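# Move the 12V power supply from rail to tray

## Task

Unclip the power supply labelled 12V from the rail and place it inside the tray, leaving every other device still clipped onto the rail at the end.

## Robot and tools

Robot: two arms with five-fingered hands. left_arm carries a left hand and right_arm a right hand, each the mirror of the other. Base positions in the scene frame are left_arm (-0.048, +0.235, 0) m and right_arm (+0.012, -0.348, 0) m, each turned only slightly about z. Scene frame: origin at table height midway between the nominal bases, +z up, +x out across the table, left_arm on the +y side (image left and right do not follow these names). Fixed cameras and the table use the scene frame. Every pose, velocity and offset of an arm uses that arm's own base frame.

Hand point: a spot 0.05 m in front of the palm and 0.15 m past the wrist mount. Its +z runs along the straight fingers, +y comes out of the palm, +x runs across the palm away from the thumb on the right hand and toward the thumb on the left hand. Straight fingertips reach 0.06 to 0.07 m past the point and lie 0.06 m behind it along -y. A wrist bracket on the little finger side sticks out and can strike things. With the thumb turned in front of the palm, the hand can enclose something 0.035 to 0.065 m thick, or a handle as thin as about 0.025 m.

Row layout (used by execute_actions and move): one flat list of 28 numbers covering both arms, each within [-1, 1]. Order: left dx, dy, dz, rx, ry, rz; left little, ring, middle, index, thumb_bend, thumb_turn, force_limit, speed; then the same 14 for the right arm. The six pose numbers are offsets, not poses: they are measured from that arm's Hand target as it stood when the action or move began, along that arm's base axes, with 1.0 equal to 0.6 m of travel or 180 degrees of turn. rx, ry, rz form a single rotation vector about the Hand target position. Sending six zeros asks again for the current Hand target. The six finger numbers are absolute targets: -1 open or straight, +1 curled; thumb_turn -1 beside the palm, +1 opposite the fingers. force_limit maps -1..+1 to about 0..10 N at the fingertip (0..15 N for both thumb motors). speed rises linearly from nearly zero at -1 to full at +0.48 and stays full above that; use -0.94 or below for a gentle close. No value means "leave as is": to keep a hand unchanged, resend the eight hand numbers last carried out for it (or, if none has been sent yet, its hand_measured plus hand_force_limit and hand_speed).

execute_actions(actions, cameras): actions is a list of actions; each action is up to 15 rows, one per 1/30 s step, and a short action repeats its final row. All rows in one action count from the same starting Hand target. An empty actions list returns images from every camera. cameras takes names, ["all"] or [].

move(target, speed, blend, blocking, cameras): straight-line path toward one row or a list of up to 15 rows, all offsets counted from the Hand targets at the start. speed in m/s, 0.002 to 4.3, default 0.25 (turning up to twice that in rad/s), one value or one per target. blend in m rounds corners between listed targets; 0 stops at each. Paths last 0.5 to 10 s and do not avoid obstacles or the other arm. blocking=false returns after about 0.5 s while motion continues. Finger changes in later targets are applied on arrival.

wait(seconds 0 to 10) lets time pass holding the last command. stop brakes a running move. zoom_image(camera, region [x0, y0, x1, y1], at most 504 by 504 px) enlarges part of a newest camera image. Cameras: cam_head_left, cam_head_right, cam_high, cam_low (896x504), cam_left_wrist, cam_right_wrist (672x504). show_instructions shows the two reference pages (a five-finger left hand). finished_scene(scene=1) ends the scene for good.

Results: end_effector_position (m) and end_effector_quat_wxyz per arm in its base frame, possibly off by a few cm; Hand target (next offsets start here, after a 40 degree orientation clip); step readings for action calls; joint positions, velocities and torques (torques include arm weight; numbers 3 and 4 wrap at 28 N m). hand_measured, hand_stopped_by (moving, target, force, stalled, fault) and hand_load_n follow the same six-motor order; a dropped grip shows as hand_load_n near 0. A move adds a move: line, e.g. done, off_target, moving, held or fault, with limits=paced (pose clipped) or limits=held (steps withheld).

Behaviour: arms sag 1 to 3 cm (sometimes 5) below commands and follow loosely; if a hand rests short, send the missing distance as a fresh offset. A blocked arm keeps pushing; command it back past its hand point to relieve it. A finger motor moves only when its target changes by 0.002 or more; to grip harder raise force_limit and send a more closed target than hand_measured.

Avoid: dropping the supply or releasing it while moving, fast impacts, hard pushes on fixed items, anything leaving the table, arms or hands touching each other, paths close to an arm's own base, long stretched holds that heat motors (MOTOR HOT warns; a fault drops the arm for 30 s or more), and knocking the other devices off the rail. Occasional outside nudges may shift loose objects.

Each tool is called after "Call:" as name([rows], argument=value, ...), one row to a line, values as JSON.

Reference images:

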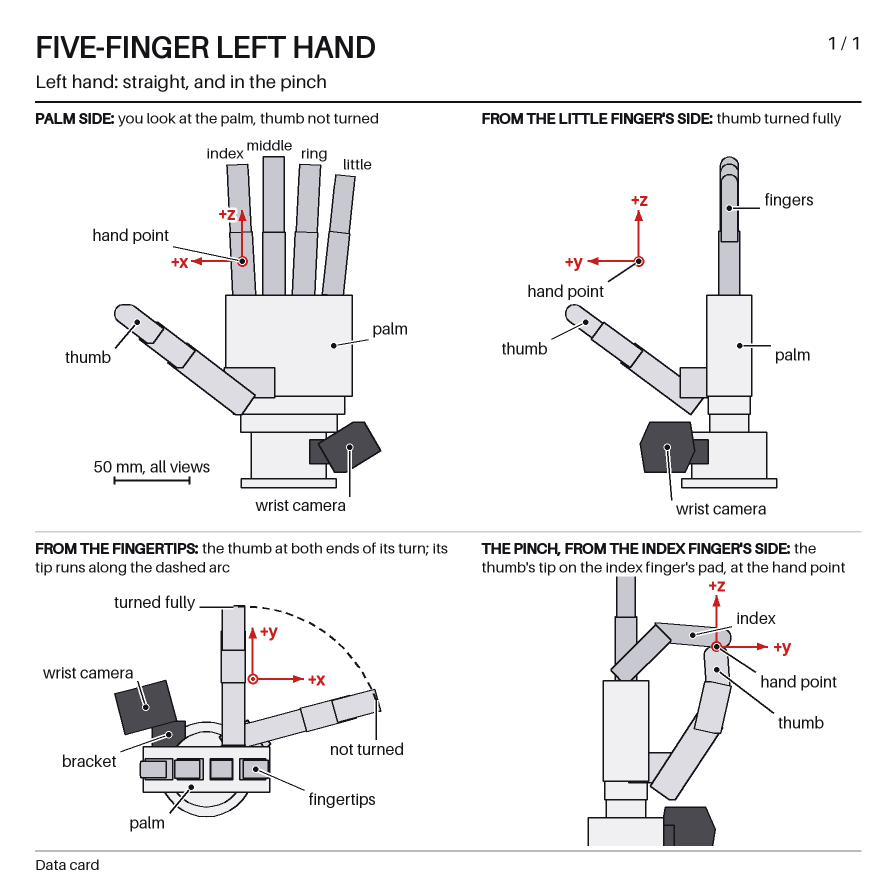

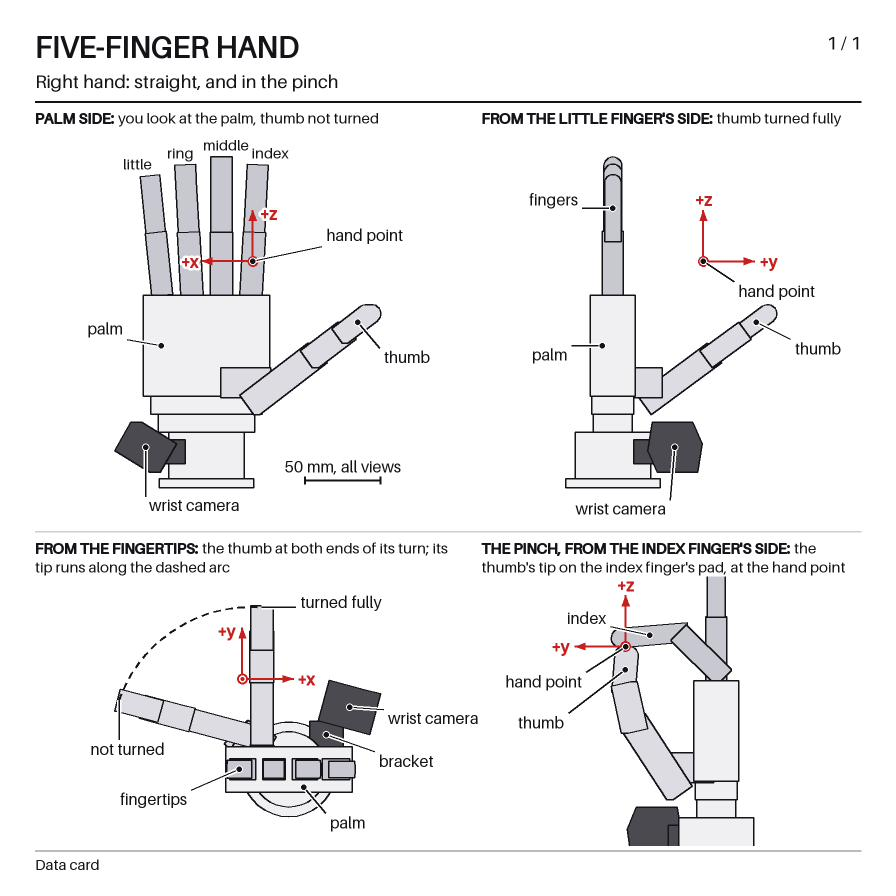

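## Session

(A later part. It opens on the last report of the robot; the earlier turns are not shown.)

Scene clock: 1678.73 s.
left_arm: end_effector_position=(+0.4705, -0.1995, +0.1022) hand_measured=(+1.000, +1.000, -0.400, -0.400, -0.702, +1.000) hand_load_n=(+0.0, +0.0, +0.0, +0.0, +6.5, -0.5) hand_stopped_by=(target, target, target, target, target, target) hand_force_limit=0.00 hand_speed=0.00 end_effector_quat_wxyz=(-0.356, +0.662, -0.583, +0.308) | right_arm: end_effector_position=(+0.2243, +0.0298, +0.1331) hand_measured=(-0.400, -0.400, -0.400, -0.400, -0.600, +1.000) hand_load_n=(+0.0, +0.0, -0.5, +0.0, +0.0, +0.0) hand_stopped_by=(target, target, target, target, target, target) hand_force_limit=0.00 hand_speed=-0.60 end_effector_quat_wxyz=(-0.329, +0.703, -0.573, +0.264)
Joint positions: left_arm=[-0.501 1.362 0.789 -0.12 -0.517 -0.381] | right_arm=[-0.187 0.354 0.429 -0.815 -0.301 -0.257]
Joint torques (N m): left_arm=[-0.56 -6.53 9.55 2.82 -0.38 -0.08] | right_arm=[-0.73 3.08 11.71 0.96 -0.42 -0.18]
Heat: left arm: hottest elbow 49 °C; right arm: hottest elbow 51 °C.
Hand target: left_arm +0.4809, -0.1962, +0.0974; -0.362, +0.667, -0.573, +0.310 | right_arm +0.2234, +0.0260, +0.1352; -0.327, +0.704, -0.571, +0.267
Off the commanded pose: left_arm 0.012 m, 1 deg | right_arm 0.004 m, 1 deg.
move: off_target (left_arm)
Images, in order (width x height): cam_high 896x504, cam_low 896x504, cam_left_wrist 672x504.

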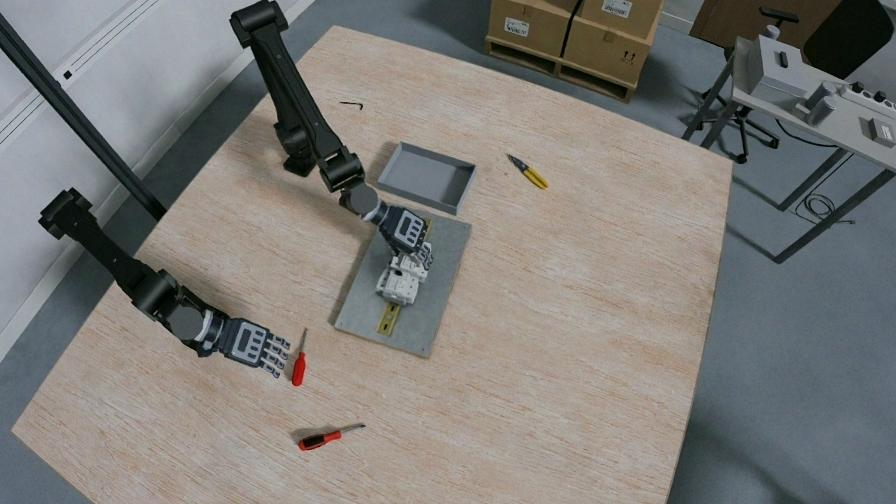

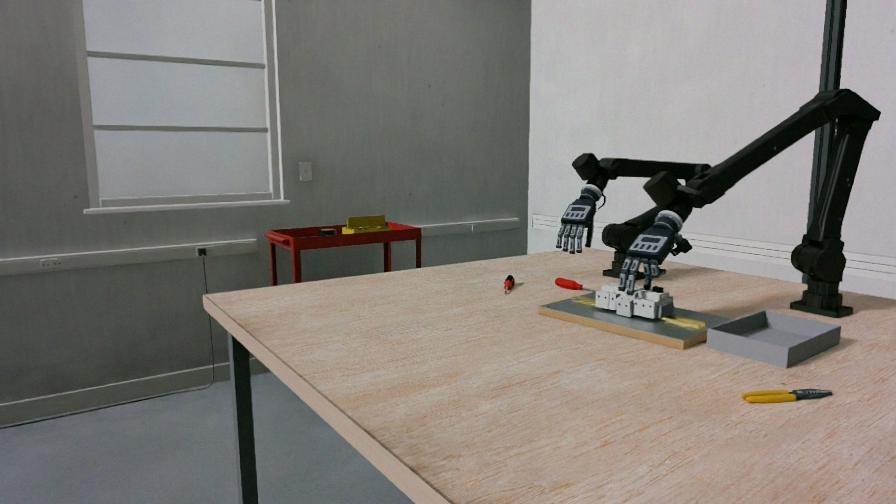

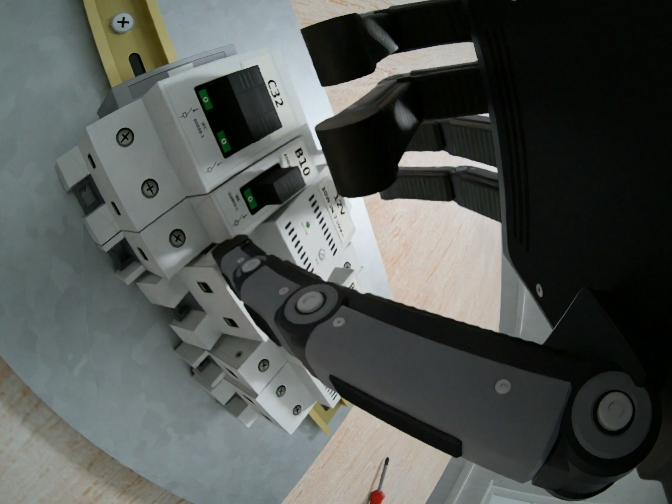

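Call:
move([
  [0.0,0.0,0.014,0,0,0, 1,1,-0.4,-0.4,-0.7,1,0,0, 0,0,0,0,0,0, -0.4,-0.4,-0.4,-0.4,-0.6,1,0,-0.6],
  [0.0,0.0,0.014,-0.006,0.044,0, 1,1,-0.4,-0.4,-0.52,1,0,0, 0,0,0,0,0,0, -0.4,-0.4,-0.4,-0.4,-0.6,1,0,-0.6],
], cameras=["cam_left_wrist","cam_high","cam_low"], speed=0.06)

Call:
zoom_image(camera="cam_low", region=[580, 220, 700, 350])

Scene clock: 1693.67 s.
left_arm: end_effector_position=(+0.4628, -0.1955, +0.0940) hand_measured=(+1.000, +1.000, -0.400, -0.400, -0.612, +1.000) hand_load_n=(+0.0, +0.0, +0.0, +0.0, +3.0, -0.5) hand_stopped_by=(target, target, target, target, force, target) hand_force_limit=0.00 hand_speed=0.00 end_effector_quat_wxyz=(-0.310, +0.685, -0.605, +0.262) | right_arm: end_effector_position=(+0.2243, +0.0298, +0.1331) hand_measured=(-0.400, -0.400, -0.400, -0.400, -0.600, +1.000) hand_load_n=(+0.0, +0.0, +0.0, +0.0, +0.0, +0.0) hand_stopped_by=(target, target, target, target, target, target) hand_force_limit=0.00 hand_speed=-0.60 end_effector_quat_wxyz=(-0.329, +0.703, -0.573, +0.264)
Joint positions: left_arm=[-0.469 1.387 0.864 -0.313 -0.441 -0.421] | right_arm=[-0.187 0.354 0.429 -0.815 -0.301 -0.257]
Joint torques (N m): left_arm=[-0.38 -7.12 13.16 0.79 -0.23 -0.05] | right_arm=[-0.5 2.9 11.7 1.16 -0.4 -0.25]
Heat: left arm: hottest elbow 49 °C; right arm: hottest elbow 51 °C.
Hand target: left_arm +0.4809, -0.1962, +0.1058; -0.315, +0.690, -0.593, +0.269 | right_arm +0.2234, +0.0260, +0.1352; -0.327, +0.704, -0.571, +0.267
Off the commanded pose: left_arm 0.022 m, 2 deg | right_arm 0.004 m, 1 deg.
move: off_target (left_arm); target 2's new numbers were sent with left_arm's hand 0.021 m and 1 deg from that target
Images, in order (width x height): cam_high 896x504, cam_low 896x504, cam_left_wrist 672x504.

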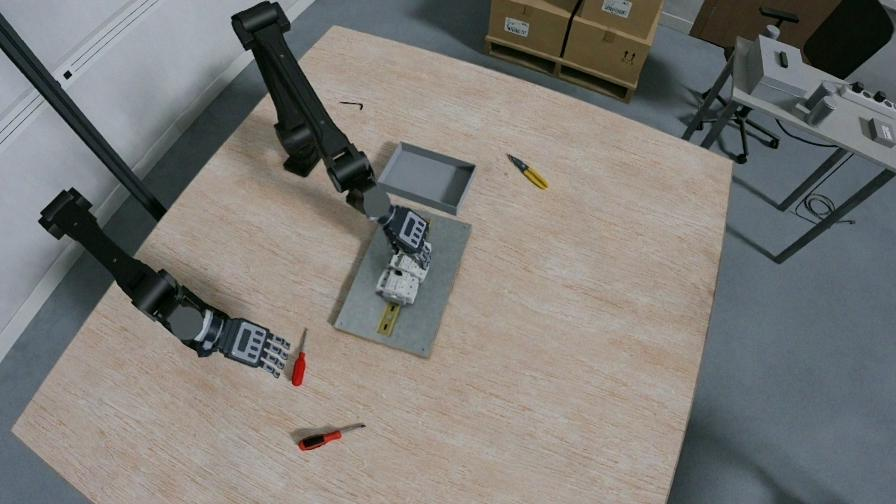

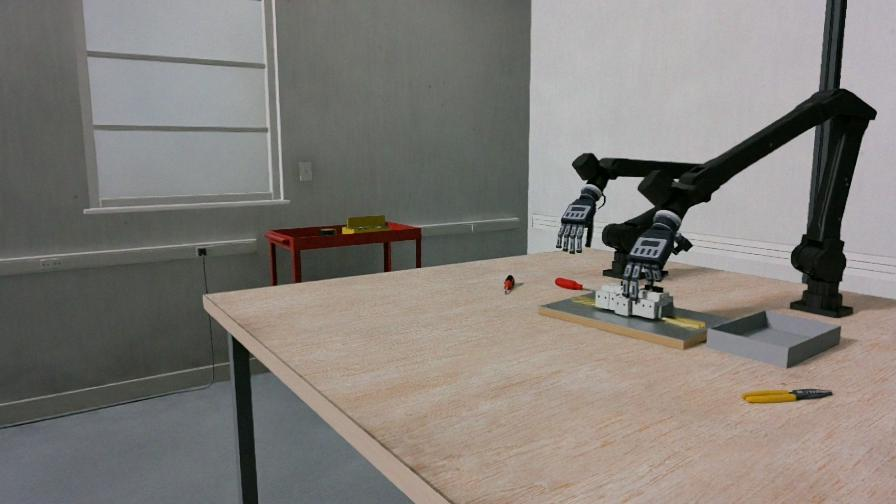

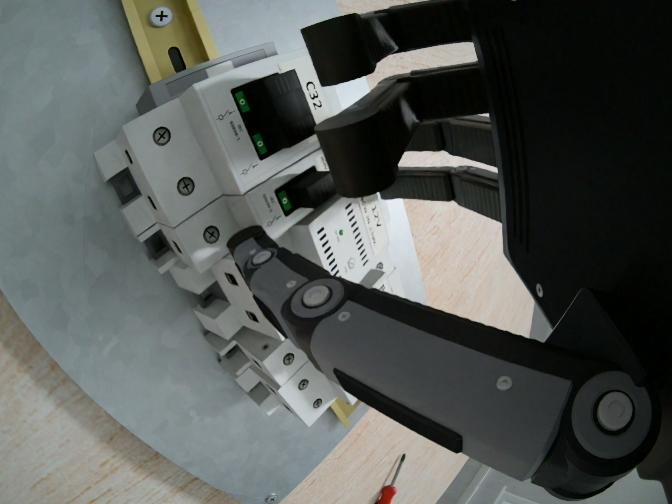

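Scaled by 3.877 from the camera's 896x504 image, which has a finer 1280x720 frame.

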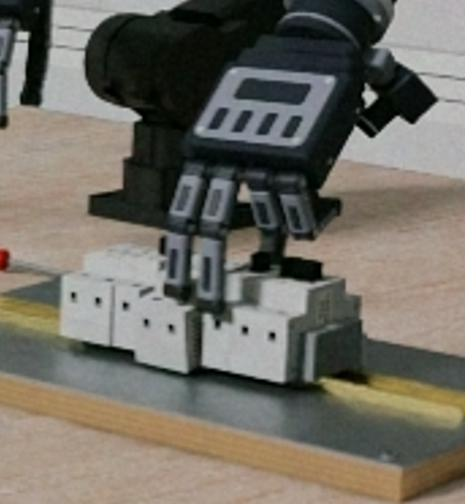

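Call:
move(target=[0.0,0.0,0.0,0,0,0, 1,1,0.15,0.15,0.0,1,-0.2,-0.85, 0,0,0,0,0,0, -0.4,-0.4,-0.4,-0.4,-0.6,1,0,-0.6], cameras=["cam_left_wrist","cam_high","cam_low"], speed=0.06)

Call:
zoom_image(camera="cam_low", region=[580, 220, 700, 350])

Call:
zoom_image(camera="cam_high", region=[370, 190, 450, 310])

Scene clock: 1707.27 s.
left_arm: end_effector_position=(+0.4634, -0.1960, +0.0941) hand_measured=(+1.000, +1.000, -0.374, -0.222, -0.602, +1.000) hand_load_n=(+0.0, +0.0, +1.5, +9.5, +9.5, -0.5) hand_stopped_by=(target, target, force, force, force, target) hand_force_limit=-0.20 hand_speed=-0.85 end_effector_quat_wxyz=(-0.309, +0.686, -0.604, +0.263) | right_arm: end_effector_position=(+0.2243, +0.0298, +0.1331) hand_measured=(-0.400, -0.400, -0.400, -0.400, -0.600, +1.000) hand_load_n=(+0.0, +0.0, +0.0, -0.5, +0.0, +0.0) hand_stopped_by=(target, target, target, target, target, target) hand_force_limit=0.00 hand_speed=-0.60 end_effector_quat_wxyz=(-0.329, +0.703, -0.573, +0.264)
Joint positions: left_arm=[-0.469 1.388 0.865 -0.313 -0.441 -0.424] | right_arm=[-0.187 0.354 0.429 -0.815 -0.301 -0.257]
Joint torques (N m): left_arm=[-0.79 -7.65 13.03 1.02 -0.26 -0.1] | right_arm=[-0.5 2.2 11.7 1.11 -0.39 -0.17]
Heat: left arm: hottest elbow 52 °C; right arm: hottest elbow 51 °C.
Hand target: left_arm +0.4809, -0.1962, +0.1058; -0.315, +0.690, -0.593, +0.269 | right_arm +0.2234, +0.0260, +0.1352; -0.327, +0.704, -0.571, +0.267
Off the commanded pose: left_arm 0.021 m, 2 deg | right_arm 0.004 m, 1 deg.
move: off_target (left_arm)
Images, in order (width x height): cam_high 896x504, cam_low 896x504, cam_left_wrist 672x504.

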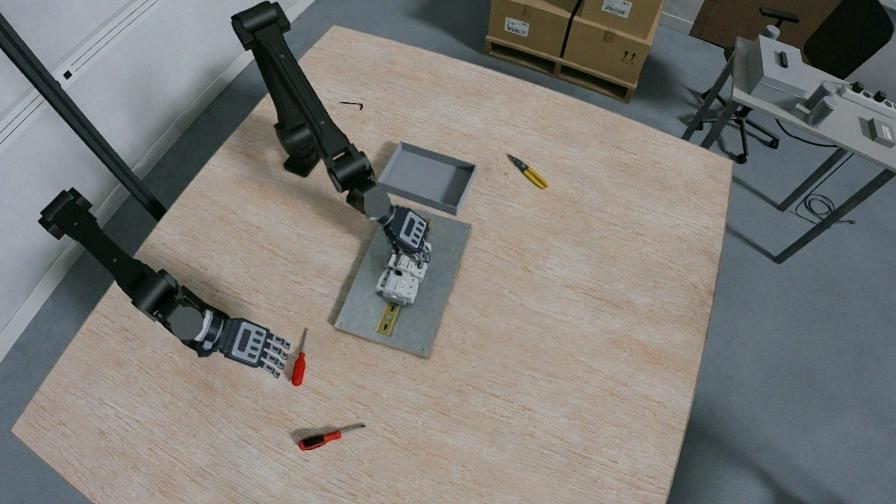

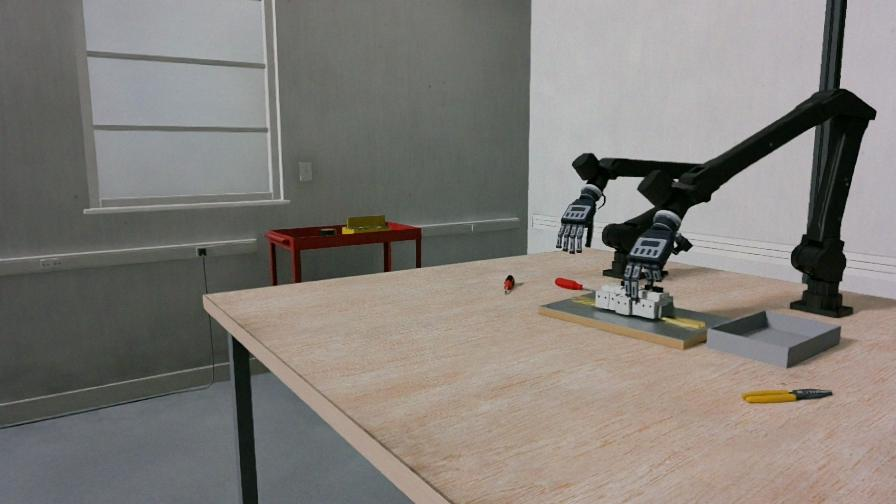

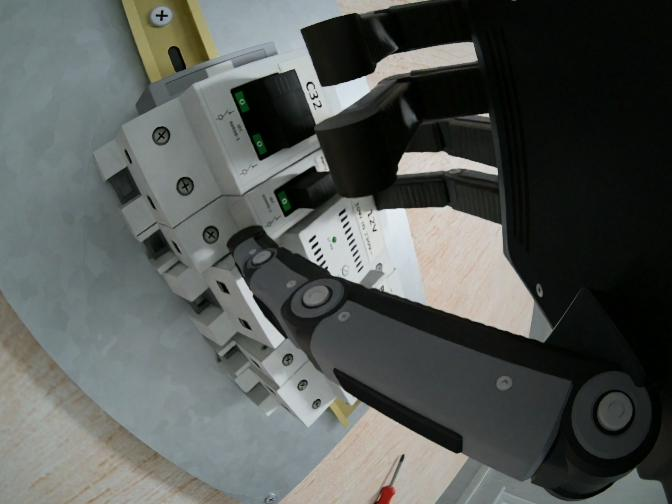

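Scaled by 3.877 from the camera's 896x504 image, which has a finer 1280x720 frame.

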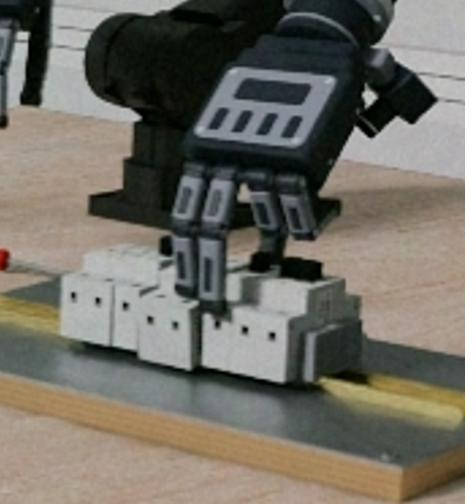

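Scaled by 4.200 from the camera's 896x504 image, which has a finer 1280x720 frame.

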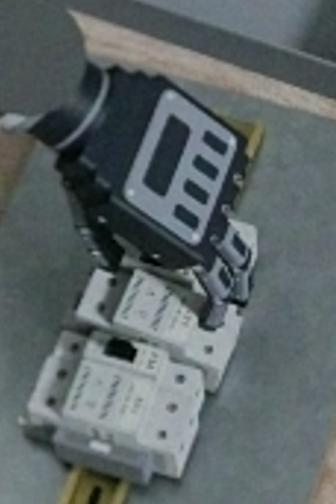

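Call:
execute_actions(actions=[])

Scene clock: 1720.77 s.
left_arm: end_effector_position=(+0.4634, -0.1960, +0.0941) hand_measured=(+1.000, +1.000, -0.374, -0.222, -0.602, +1.000) hand_load_n=(+0.0, +0.0, +1.5, +9.5, +9.5, -0.5) hand_stopped_by=(target, target, force, force, force, target) hand_force_limit=-0.20 hand_speed=-0.85 end_effector_quat_wxyz=(-0.309, +0.686, -0.604, +0.263) | right_arm: end_effector_position=(+0.2243, +0.0298, +0.1331) hand_measured=(-0.400, -0.400, -0.400, -0.400, -0.600, +1.000) hand_load_n=(+0.0, +0.0, +0.0, +0.0, +0.0, +0.0) hand_stopped_by=(target, target, target, target, target, target) hand_force_limit=0.00 hand_speed=-0.60 end_effector_quat_wxyz=(-0.329, +0.703, -0.573, +0.264)
Joint positions: left_arm=[-0.469 1.388 0.865 -0.313 -0.441 -0.424] | right_arm=[-0.187 0.354 0.429 -0.815 -0.301 -0.257]
Joint velocities: within noise
Joint torques (N m): left_arm=[-0.73 -8.06 12.94 0.85 -0.21 -0.1] | right_arm=[-0.67 2.32 11.6 1.1 -0.41 -0.21]
Heat: left arm: hottest elbow 53 °C; right arm: hottest elbow 51 °C.
Hand target: left_arm +0.4809, -0.1962, +0.1058; -0.315, +0.690, -0.593, +0.269 | right_arm +0.2234, +0.0260, +0.1352; -0.327, +0.704, -0.571, +0.267
Off the commanded pose: left_arm 0.021 m, 2 deg | right_arm 0.004 m, 1 deg.

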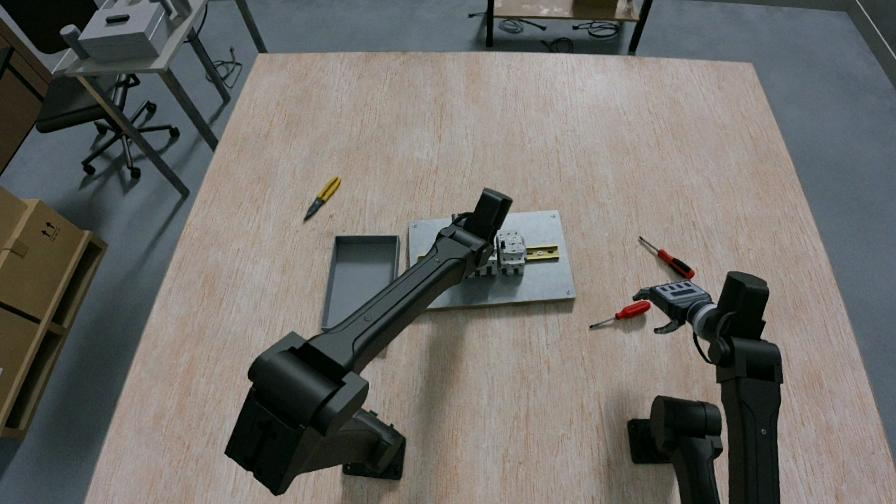

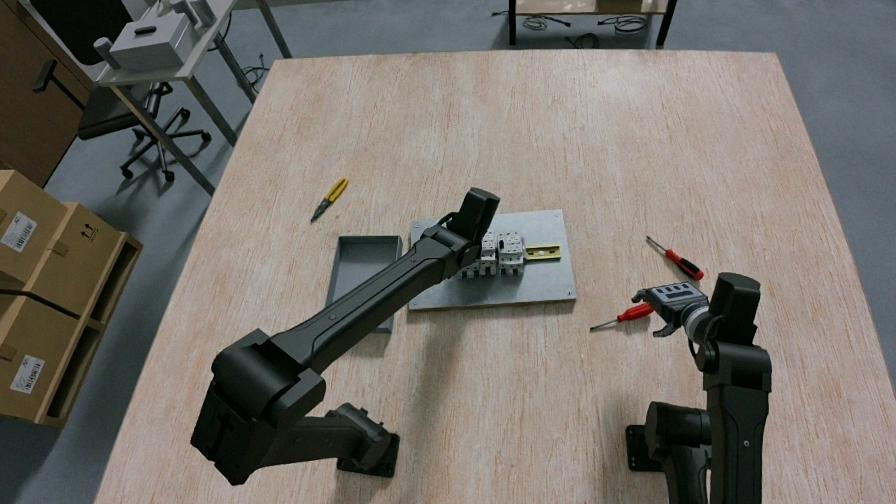

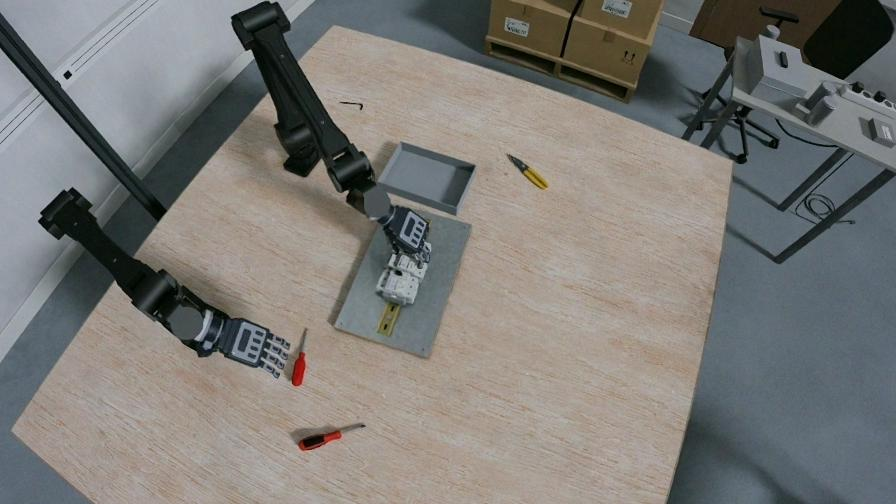

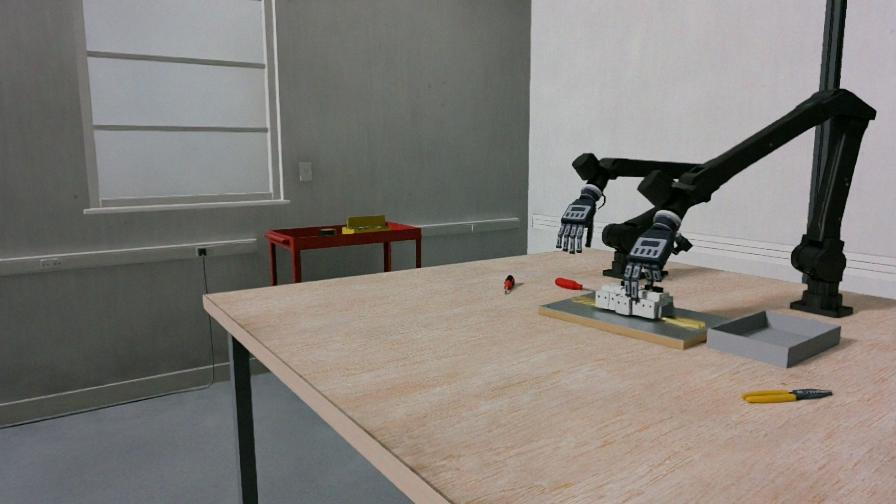

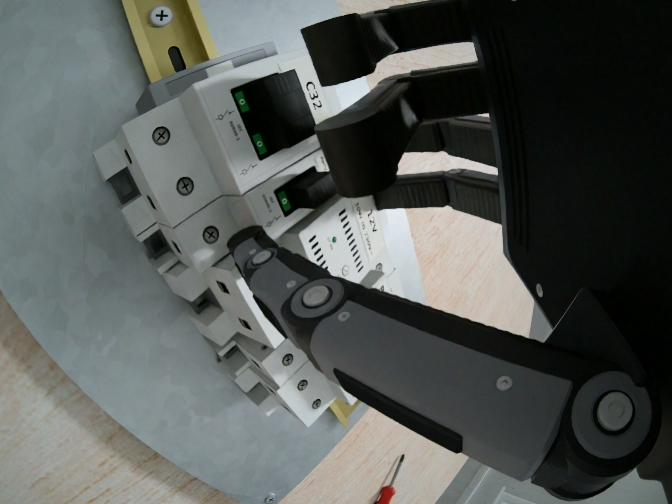

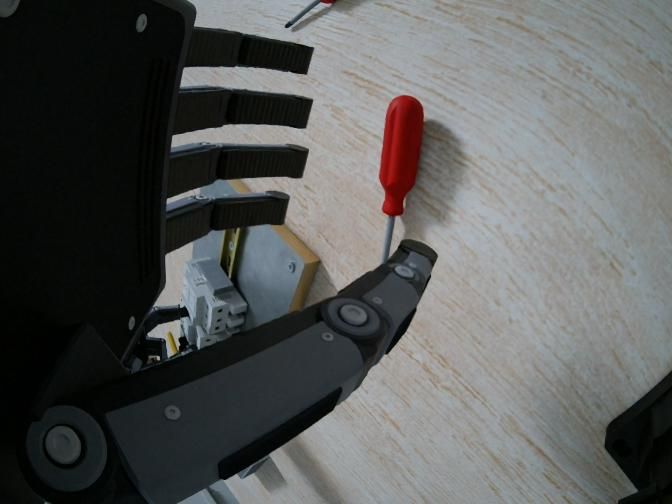

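Call:
zoom_image(camera="cam_left_wrist", region=[180, 130, 440, 350])

Call:
zoom_image(camera="cam_low", region=[560, 200, 740, 340])

Call:
zoom_image(camera="cam_high", region=[350, 190, 470, 320])

Scaled by 1.938 from the camera's 672x504 image, which has a finer 960x720 frame.

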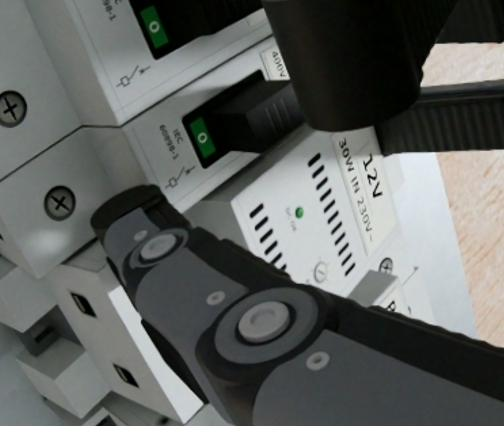

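Scaled by 2.800 from the camera's 896x504 image, which has a finer 1280x720 frame.

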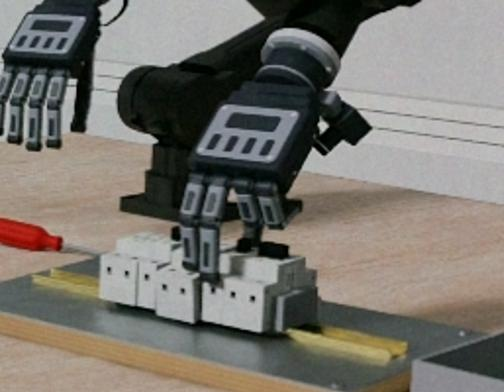

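Scaled by 3.877 from the camera's 896x504 image, which has a finer 1280x720 frame.

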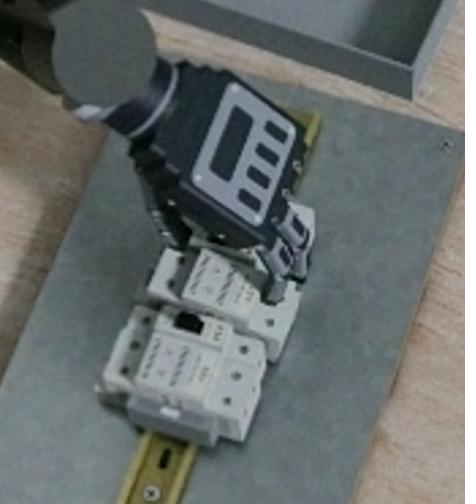

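Call:
move(target=[0,0,0,0,0,0,1,1,-0.62,-0.55,-0.85,1,-0.2,-0.5,0,0,0,0,0,0,-0.4,-0.4,-0.4,-0.4,-0.6,1,0,-0.6], speed=0.05)

Call:
move(target=[0.003,-0.018,0,0,0,0,1,1,-0.62,-0.55,-0.85,1,-0.2,-0.5,0,0,0,0,0,0,-0.4,-0.4,-0.4,-0.4,-0.6,1,0,-0.6], speed=0.05, cameras=["cam_left_wrist","cam_low","cam_high"])

Scene clock: 1734.20 s.
left_arm: end_effector_position=(+0.4663, -0.1922, +0.0948) hand_measured=(+1.000, +1.000, -0.620, -0.550, -0.850, +1.000) hand_load_n=(+0.0, +0.0, +0.0, +0.0, +0.5, +0.0) hand_stopped_by=(target, target, target, target, target, target) hand_force_limit=-0.20 hand_speed=-0.50 end_effector_quat_wxyz=(-0.311, +0.689, -0.601, +0.262) | right_arm: end_effector_position=(+0.2243, +0.0298, +0.1331) hand_measured=(-0.400, -0.400, -0.400, -0.400, -0.600, +1.000) hand_load_n=(-0.5, +0.0, +0.0, +0.0, +0.0, +0.0) hand_stopped_by=(target, target, target, target, target, target) hand_force_limit=0.00 hand_speed=-0.60 end_effector_quat_wxyz=(-0.329, +0.703, -0.573, +0.264)
Joint positions: left_arm=[-0.46 1.39 0.868 -0.313 -0.441 -0.424] | right_arm=[-0.187 0.354 0.429 -0.815 -0.301 -0.257]
Joint torques (N m): left_arm=[-0.79 -7.59 12.72 0.85 -0.22 -0.12] | right_arm=[-0.21 3.14 11.69 1.17 -0.38 -0.22]
Heat: left arm: hottest elbow 54 °C; right arm: hottest elbow 51 °C.
Hand target: left_arm +0.4809, -0.1962, +0.1058; -0.315, +0.690, -0.593, +0.269 | right_arm +0.2234, +0.0260, +0.1352; -0.327, +0.704, -0.571, +0.267
Off the commanded pose: left_arm 0.019 m, 1 deg | right_arm 0.004 m, 1 deg.
move: off_target (left_arm)

Scene clock: 1735.23 s.
left_arm: end_effector_position=(+0.4644, -0.1944, +0.0860) hand_measured=(+1.000, +1.000, -0.620, -0.550, -0.850, +1.000) hand_load_n=(+0.5, +0.0, +0.0, +0.0, +0.5, +0.0) hand_stopped_by=(target, target, target, target, target, target) hand_force_limit=-0.20 hand_speed=-0.50 end_effector_quat_wxyz=(-0.310, +0.690, -0.604, +0.252) | right_arm: end_effector_position=(+0.2243, +0.0298, +0.1331) hand_measured=(-0.400, -0.400, -0.400, -0.400, -0.600, +1.000) hand_load_n=(+0.0, +0.0, +0.0, +0.0, +0.0, +0.0) hand_stopped_by=(target, target, target, target, target, target) hand_force_limit=0.00 hand_speed=-0.60 end_effector_quat_wxyz=(-0.329, +0.703, -0.573, +0.264)
Joint positions: left_arm=[-0.469 1.41 0.871 -0.321 -0.452 -0.432] | right_arm=[-0.187 0.354 0.429 -0.815 -0.301 -0.257]
Joint torques (N m): left_arm=[-1.32 -8.7 14.02 0.77 -0.45 -0.13] | right_arm=[-0.79 2.32 11.55 1.02 -0.38 -0.24]
Heat: left arm: hottest elbow 54 °C; right arm: hottest elbow 51 °C.
Hand target: left_arm +0.4827, -0.2070, +0.1058; -0.315, +0.690, -0.593, +0.269 | right_arm +0.2234, +0.0260, +0.1352; -0.327, +0.704, -0.571, +0.267
Off the commanded pose: left_arm 0.030 m, 2 deg | right_arm 0.004 m, 1 deg.
move: off_target (left_arm)
Images, in order (width x height): cam_high 896x504, cam_low 896x504, cam_left_wrist 672x504.

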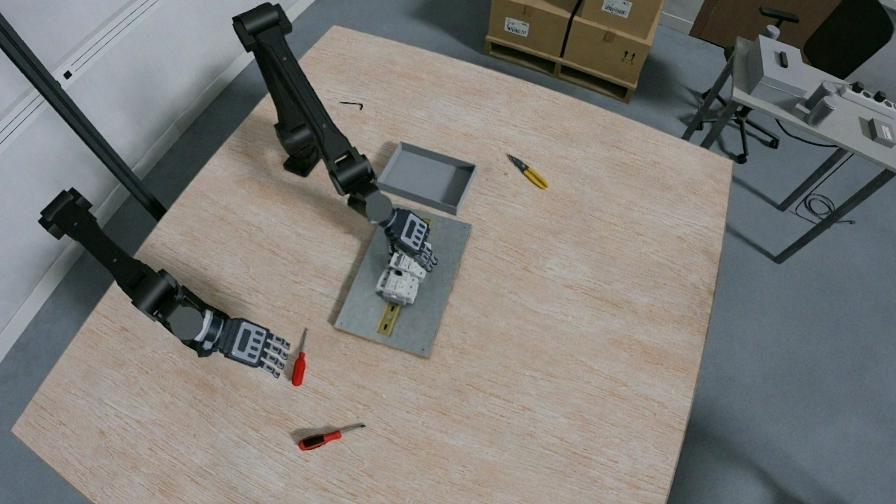

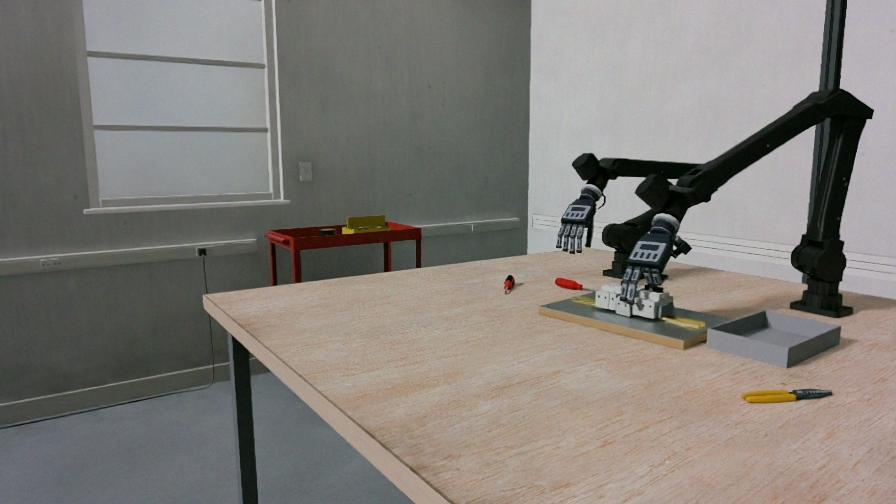

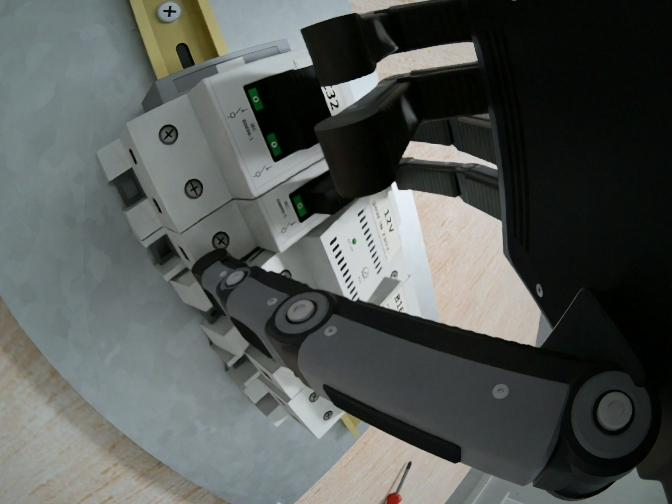

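Call:
move([
  [0.0,0,0.05,0,0,0,1,1,-0.62,-0.55,-0.85,1,-0.2,-0.5,0,0,0,0,0,0,-0.4,-0.4,-0.4,-0.4,-0.6,1,0,-0.6],
  [0.003,-0.012,0.05,0,0,0,1,1,-0.62,-0.55,-0.85,1,-0.2,-0.5,0,0,0,0,0,0,-0.4,-0.4,-0.4,-0.4,-0.6,1,0,-0.6],
], speed=0.05, cameras=["cam_left_wrist","cam_low"])

Scene clock: 1741.00 s.
left_arm: end_effector_position=(+0.4676, -0.2024, +0.1042) hand_measured=(+1.000, +1.000, -0.620, -0.550, -0.850, +1.000) hand_load_n=(+0.0, +0.0, +0.0, +0.0, +0.0, +0.0) hand_stopped_by=(target, target, target, target, target, target) hand_force_limit=-0.20 hand_speed=-0.50 end_effector_quat_wxyz=(-0.307, +0.692, -0.607, +0.242) | right_arm: end_effector_position=(+0.2243, +0.0298, +0.1331) hand_measured=(-0.400, -0.400, -0.400, -0.400, -0.600, +1.000) hand_load_n=(+0.0, +0.0, +0.0, +0.0, +0.0, +0.0) hand_stopped_by=(target, target, target, target, target, target) hand_force_limit=0.00 hand_speed=-0.60 end_effector_quat_wxyz=(-0.329, +0.703, -0.573, +0.264)
Joint positions: left_arm=[-0.483 1.41 0.936 -0.413 -0.461 -0.447] | right_arm=[-0.187 0.354 0.429 -0.815 -0.301 -0.257]
Joint torques (N m): left_arm=[-1.73 -10.87 14.01 0.81 -0.42 -0.15] | right_arm=[-0.62 2.73 11.73 0.99 -0.37 -0.22]
Heat: left arm: hottest elbow 54 °C; right arm: hottest elbow 51 °C.
Hand target: left_arm +0.4845, -0.2142, +0.1358; -0.315, +0.690, -0.593, +0.269 | right_arm +0.2234, +0.0260, +0.1352; -0.327, +0.704, -0.571, +0.267
Off the commanded pose: left_arm 0.038 m, 4 deg | right_arm 0.004 m, 1 deg.
move: off_target (left_arm)
Images, in order (width x height): cam_low 896x504, cam_left_wrist 672x504.

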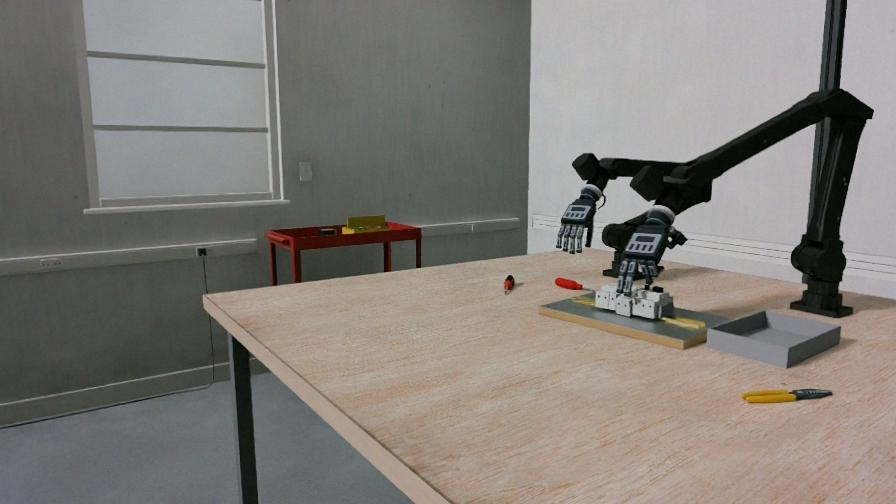

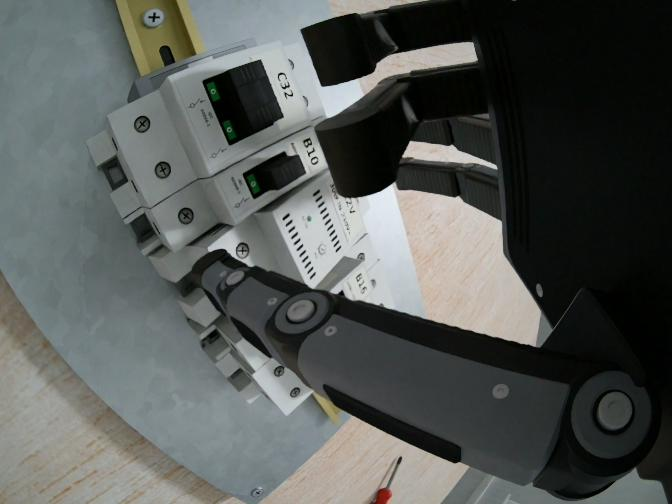

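Call:
move([
  [-0.005,-0.012,0.015,0,0,0,1,1,-0.62,-0.55,-0.85,1,-0.2,-0.5,0,0,0,0,0,0,-0.4,-0.4,-0.4,-0.4,-0.6,1,0,-0.6],
  [-0.005,-0.012,-0.01,0,0,0,1,1,-0.62,-0.55,-0.85,1,-0.2,-0.5,0,0,0,0,0,0,-0.4,-0.4,-0.4,-0.4,-0.6,1,0,-0.6],
], speed=0.05, cameras=["cam_left_wrist","cam_low"])

Scene clock: 1767.67 s.
left_arm: end_effector_position=(+0.4672, -0.2099, +0.1105) hand_measured=(+1.000, +1.000, -0.620, -0.550, -0.850, +1.000) hand_load_n=(+0.0, +0.0, +0.0, +0.0, +0.0, +0.0) hand_stopped_by=(target, target, target, target, target, target) hand_force_limit=-0.20 hand_speed=-0.50 end_effector_quat_wxyz=(-0.308, +0.692, -0.606, +0.243) | right_arm: end_effector_position=(+0.2243, +0.0298, +0.1331) hand_measured=(-0.400, -0.400, -0.400, -0.400, -0.600, +1.000) hand_load_n=(+0.0, +0.0, +0.0, +0.0, +0.0, +0.0) hand_stopped_by=(target, target, target, target, target, target) hand_force_limit=0.00 hand_speed=-0.60 end_effector_quat_wxyz=(-0.329, +0.703, -0.573, +0.264)
Joint positions: left_arm=[-0.5 1.41 0.954 -0.436 -0.474 -0.462] | right_arm=[-0.187 0.354 0.429 -0.815 -0.301 -0.257]
Joint torques (N m): left_arm=[-2.26 -9.64 12.01 2.44 -0.44 -0.11] | right_arm=[-0.32 2.43 11.78 1.05 -0.4 -0.21]
Heat: left arm: hottest elbow 55 °C; right arm: hottest elbow 52 °C.
Hand target: left_arm +0.4815, -0.2214, +0.1298; -0.315, +0.690, -0.593, +0.269 | right_arm +0.2234, +0.0260, +0.1352; -0.327, +0.704, -0.571, +0.267
Off the commanded pose: left_arm 0.027 m, 3 deg | right_arm 0.004 m, 1 deg.
move: off_target (left_arm)
Images, in order (width x height): cam_low 896x504, cam_left_wrist 672x504.

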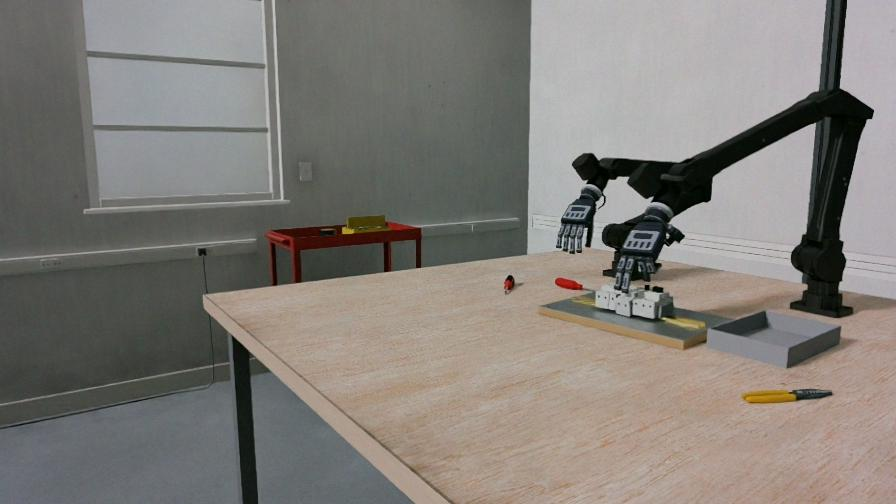

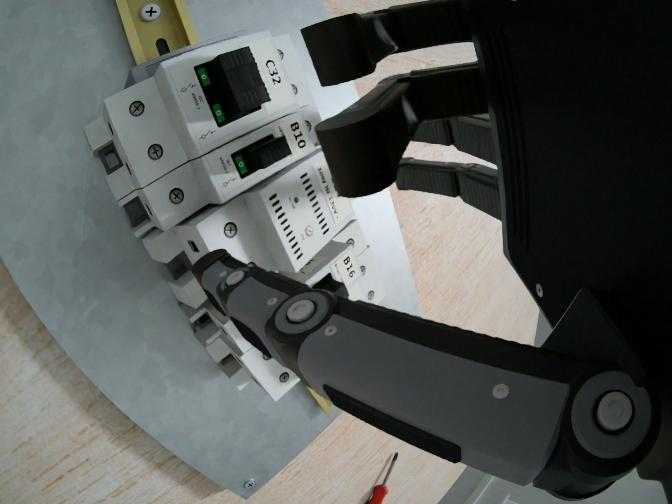

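Call:
move(target=[0.0,-0.008,0.0,0.0075,-0.05,0,1,1,-0.62,-0.55,-0.85,1,-0.2,-0.5,0,0,0,0,0,0,-0.4,-0.4,-0.4,-0.4,-0.6,1,0,-0.6], speed=0.05, cameras=["cam_left_wrist","cam_low"])

Scene clock: 1797.63 s.
left_arm: end_effector_position=(+0.4761, -0.2180, +0.1062) hand_measured=(+1.000, +1.000, -0.620, -0.550, -0.850, +1.000) hand_load_n=(+0.0, +0.0, +0.0, +0.0, +0.0, +0.0) hand_stopped_by=(target, target, target, target, target, target) hand_force_limit=-0.20 hand_speed=-0.50 end_effector_quat_wxyz=(-0.360, +0.673, -0.578, +0.290) | right_arm: end_effector_position=(+0.2243, +0.0298, +0.1331) hand_measured=(-0.400, -0.400, -0.400, -0.400, -0.600, +1.000) hand_load_n=(+0.0, +0.0, +0.0, +0.0, +0.0, +0.0) hand_stopped_by=(target, target, target, target, target, target) hand_force_limit=0.00 hand_speed=-0.60 end_effector_quat_wxyz=(-0.329, +0.703, -0.573, +0.264)
Joint positions: left_arm=[-0.546 1.407 0.865 -0.212 -0.578 -0.441] | right_arm=[-0.187 0.354 0.429 -0.815 -0.301 -0.257]
Joint torques (N m): left_arm=[-1.67 -10.75 9.96 2.39 -0.51 0.07] | right_arm=[-0.73 2.61 11.6 1.17 -0.35 -0.16]
Heat: left arm: hottest elbow 56 °C; right arm: hottest elbow 52 °C.
Hand target: left_arm +0.4815, -0.2262, +0.1298; -0.369, +0.663, -0.570, +0.315 | right_arm +0.2234, +0.0260, +0.1352; -0.327, +0.704, -0.571, +0.267
Off the commanded pose: left_arm 0.026 m, 3 deg | right_arm 0.004 m, 1 deg.
move: off_target (left_arm)
Images, in order (width x height): cam_low 896x504, cam_left_wrist 672x504.

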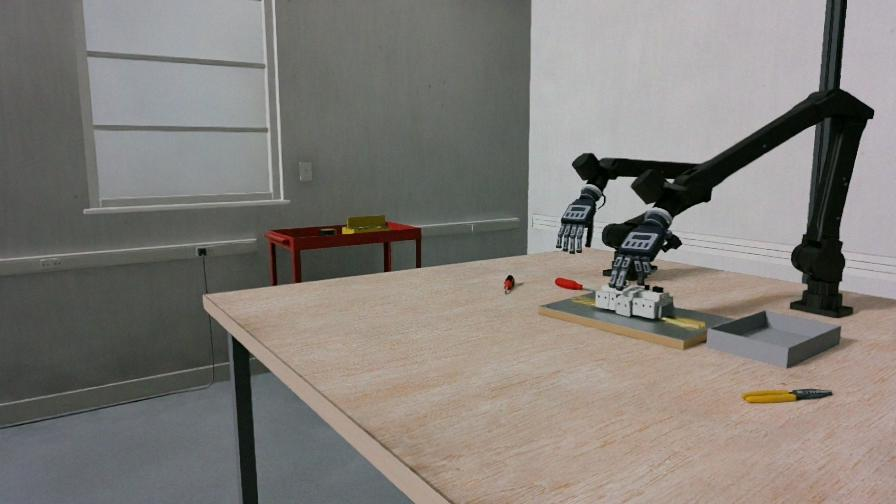

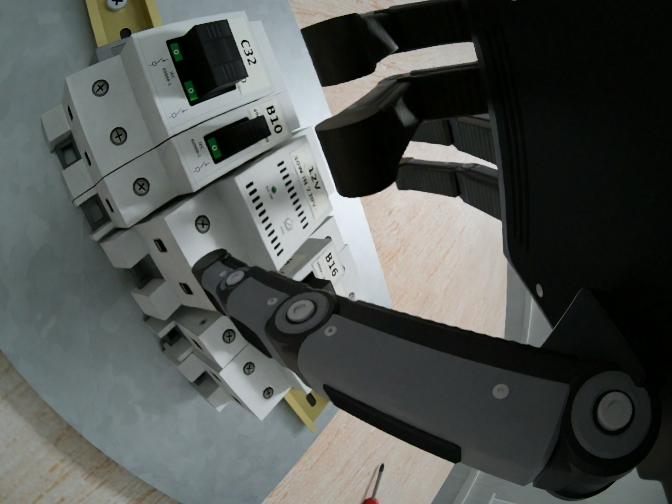

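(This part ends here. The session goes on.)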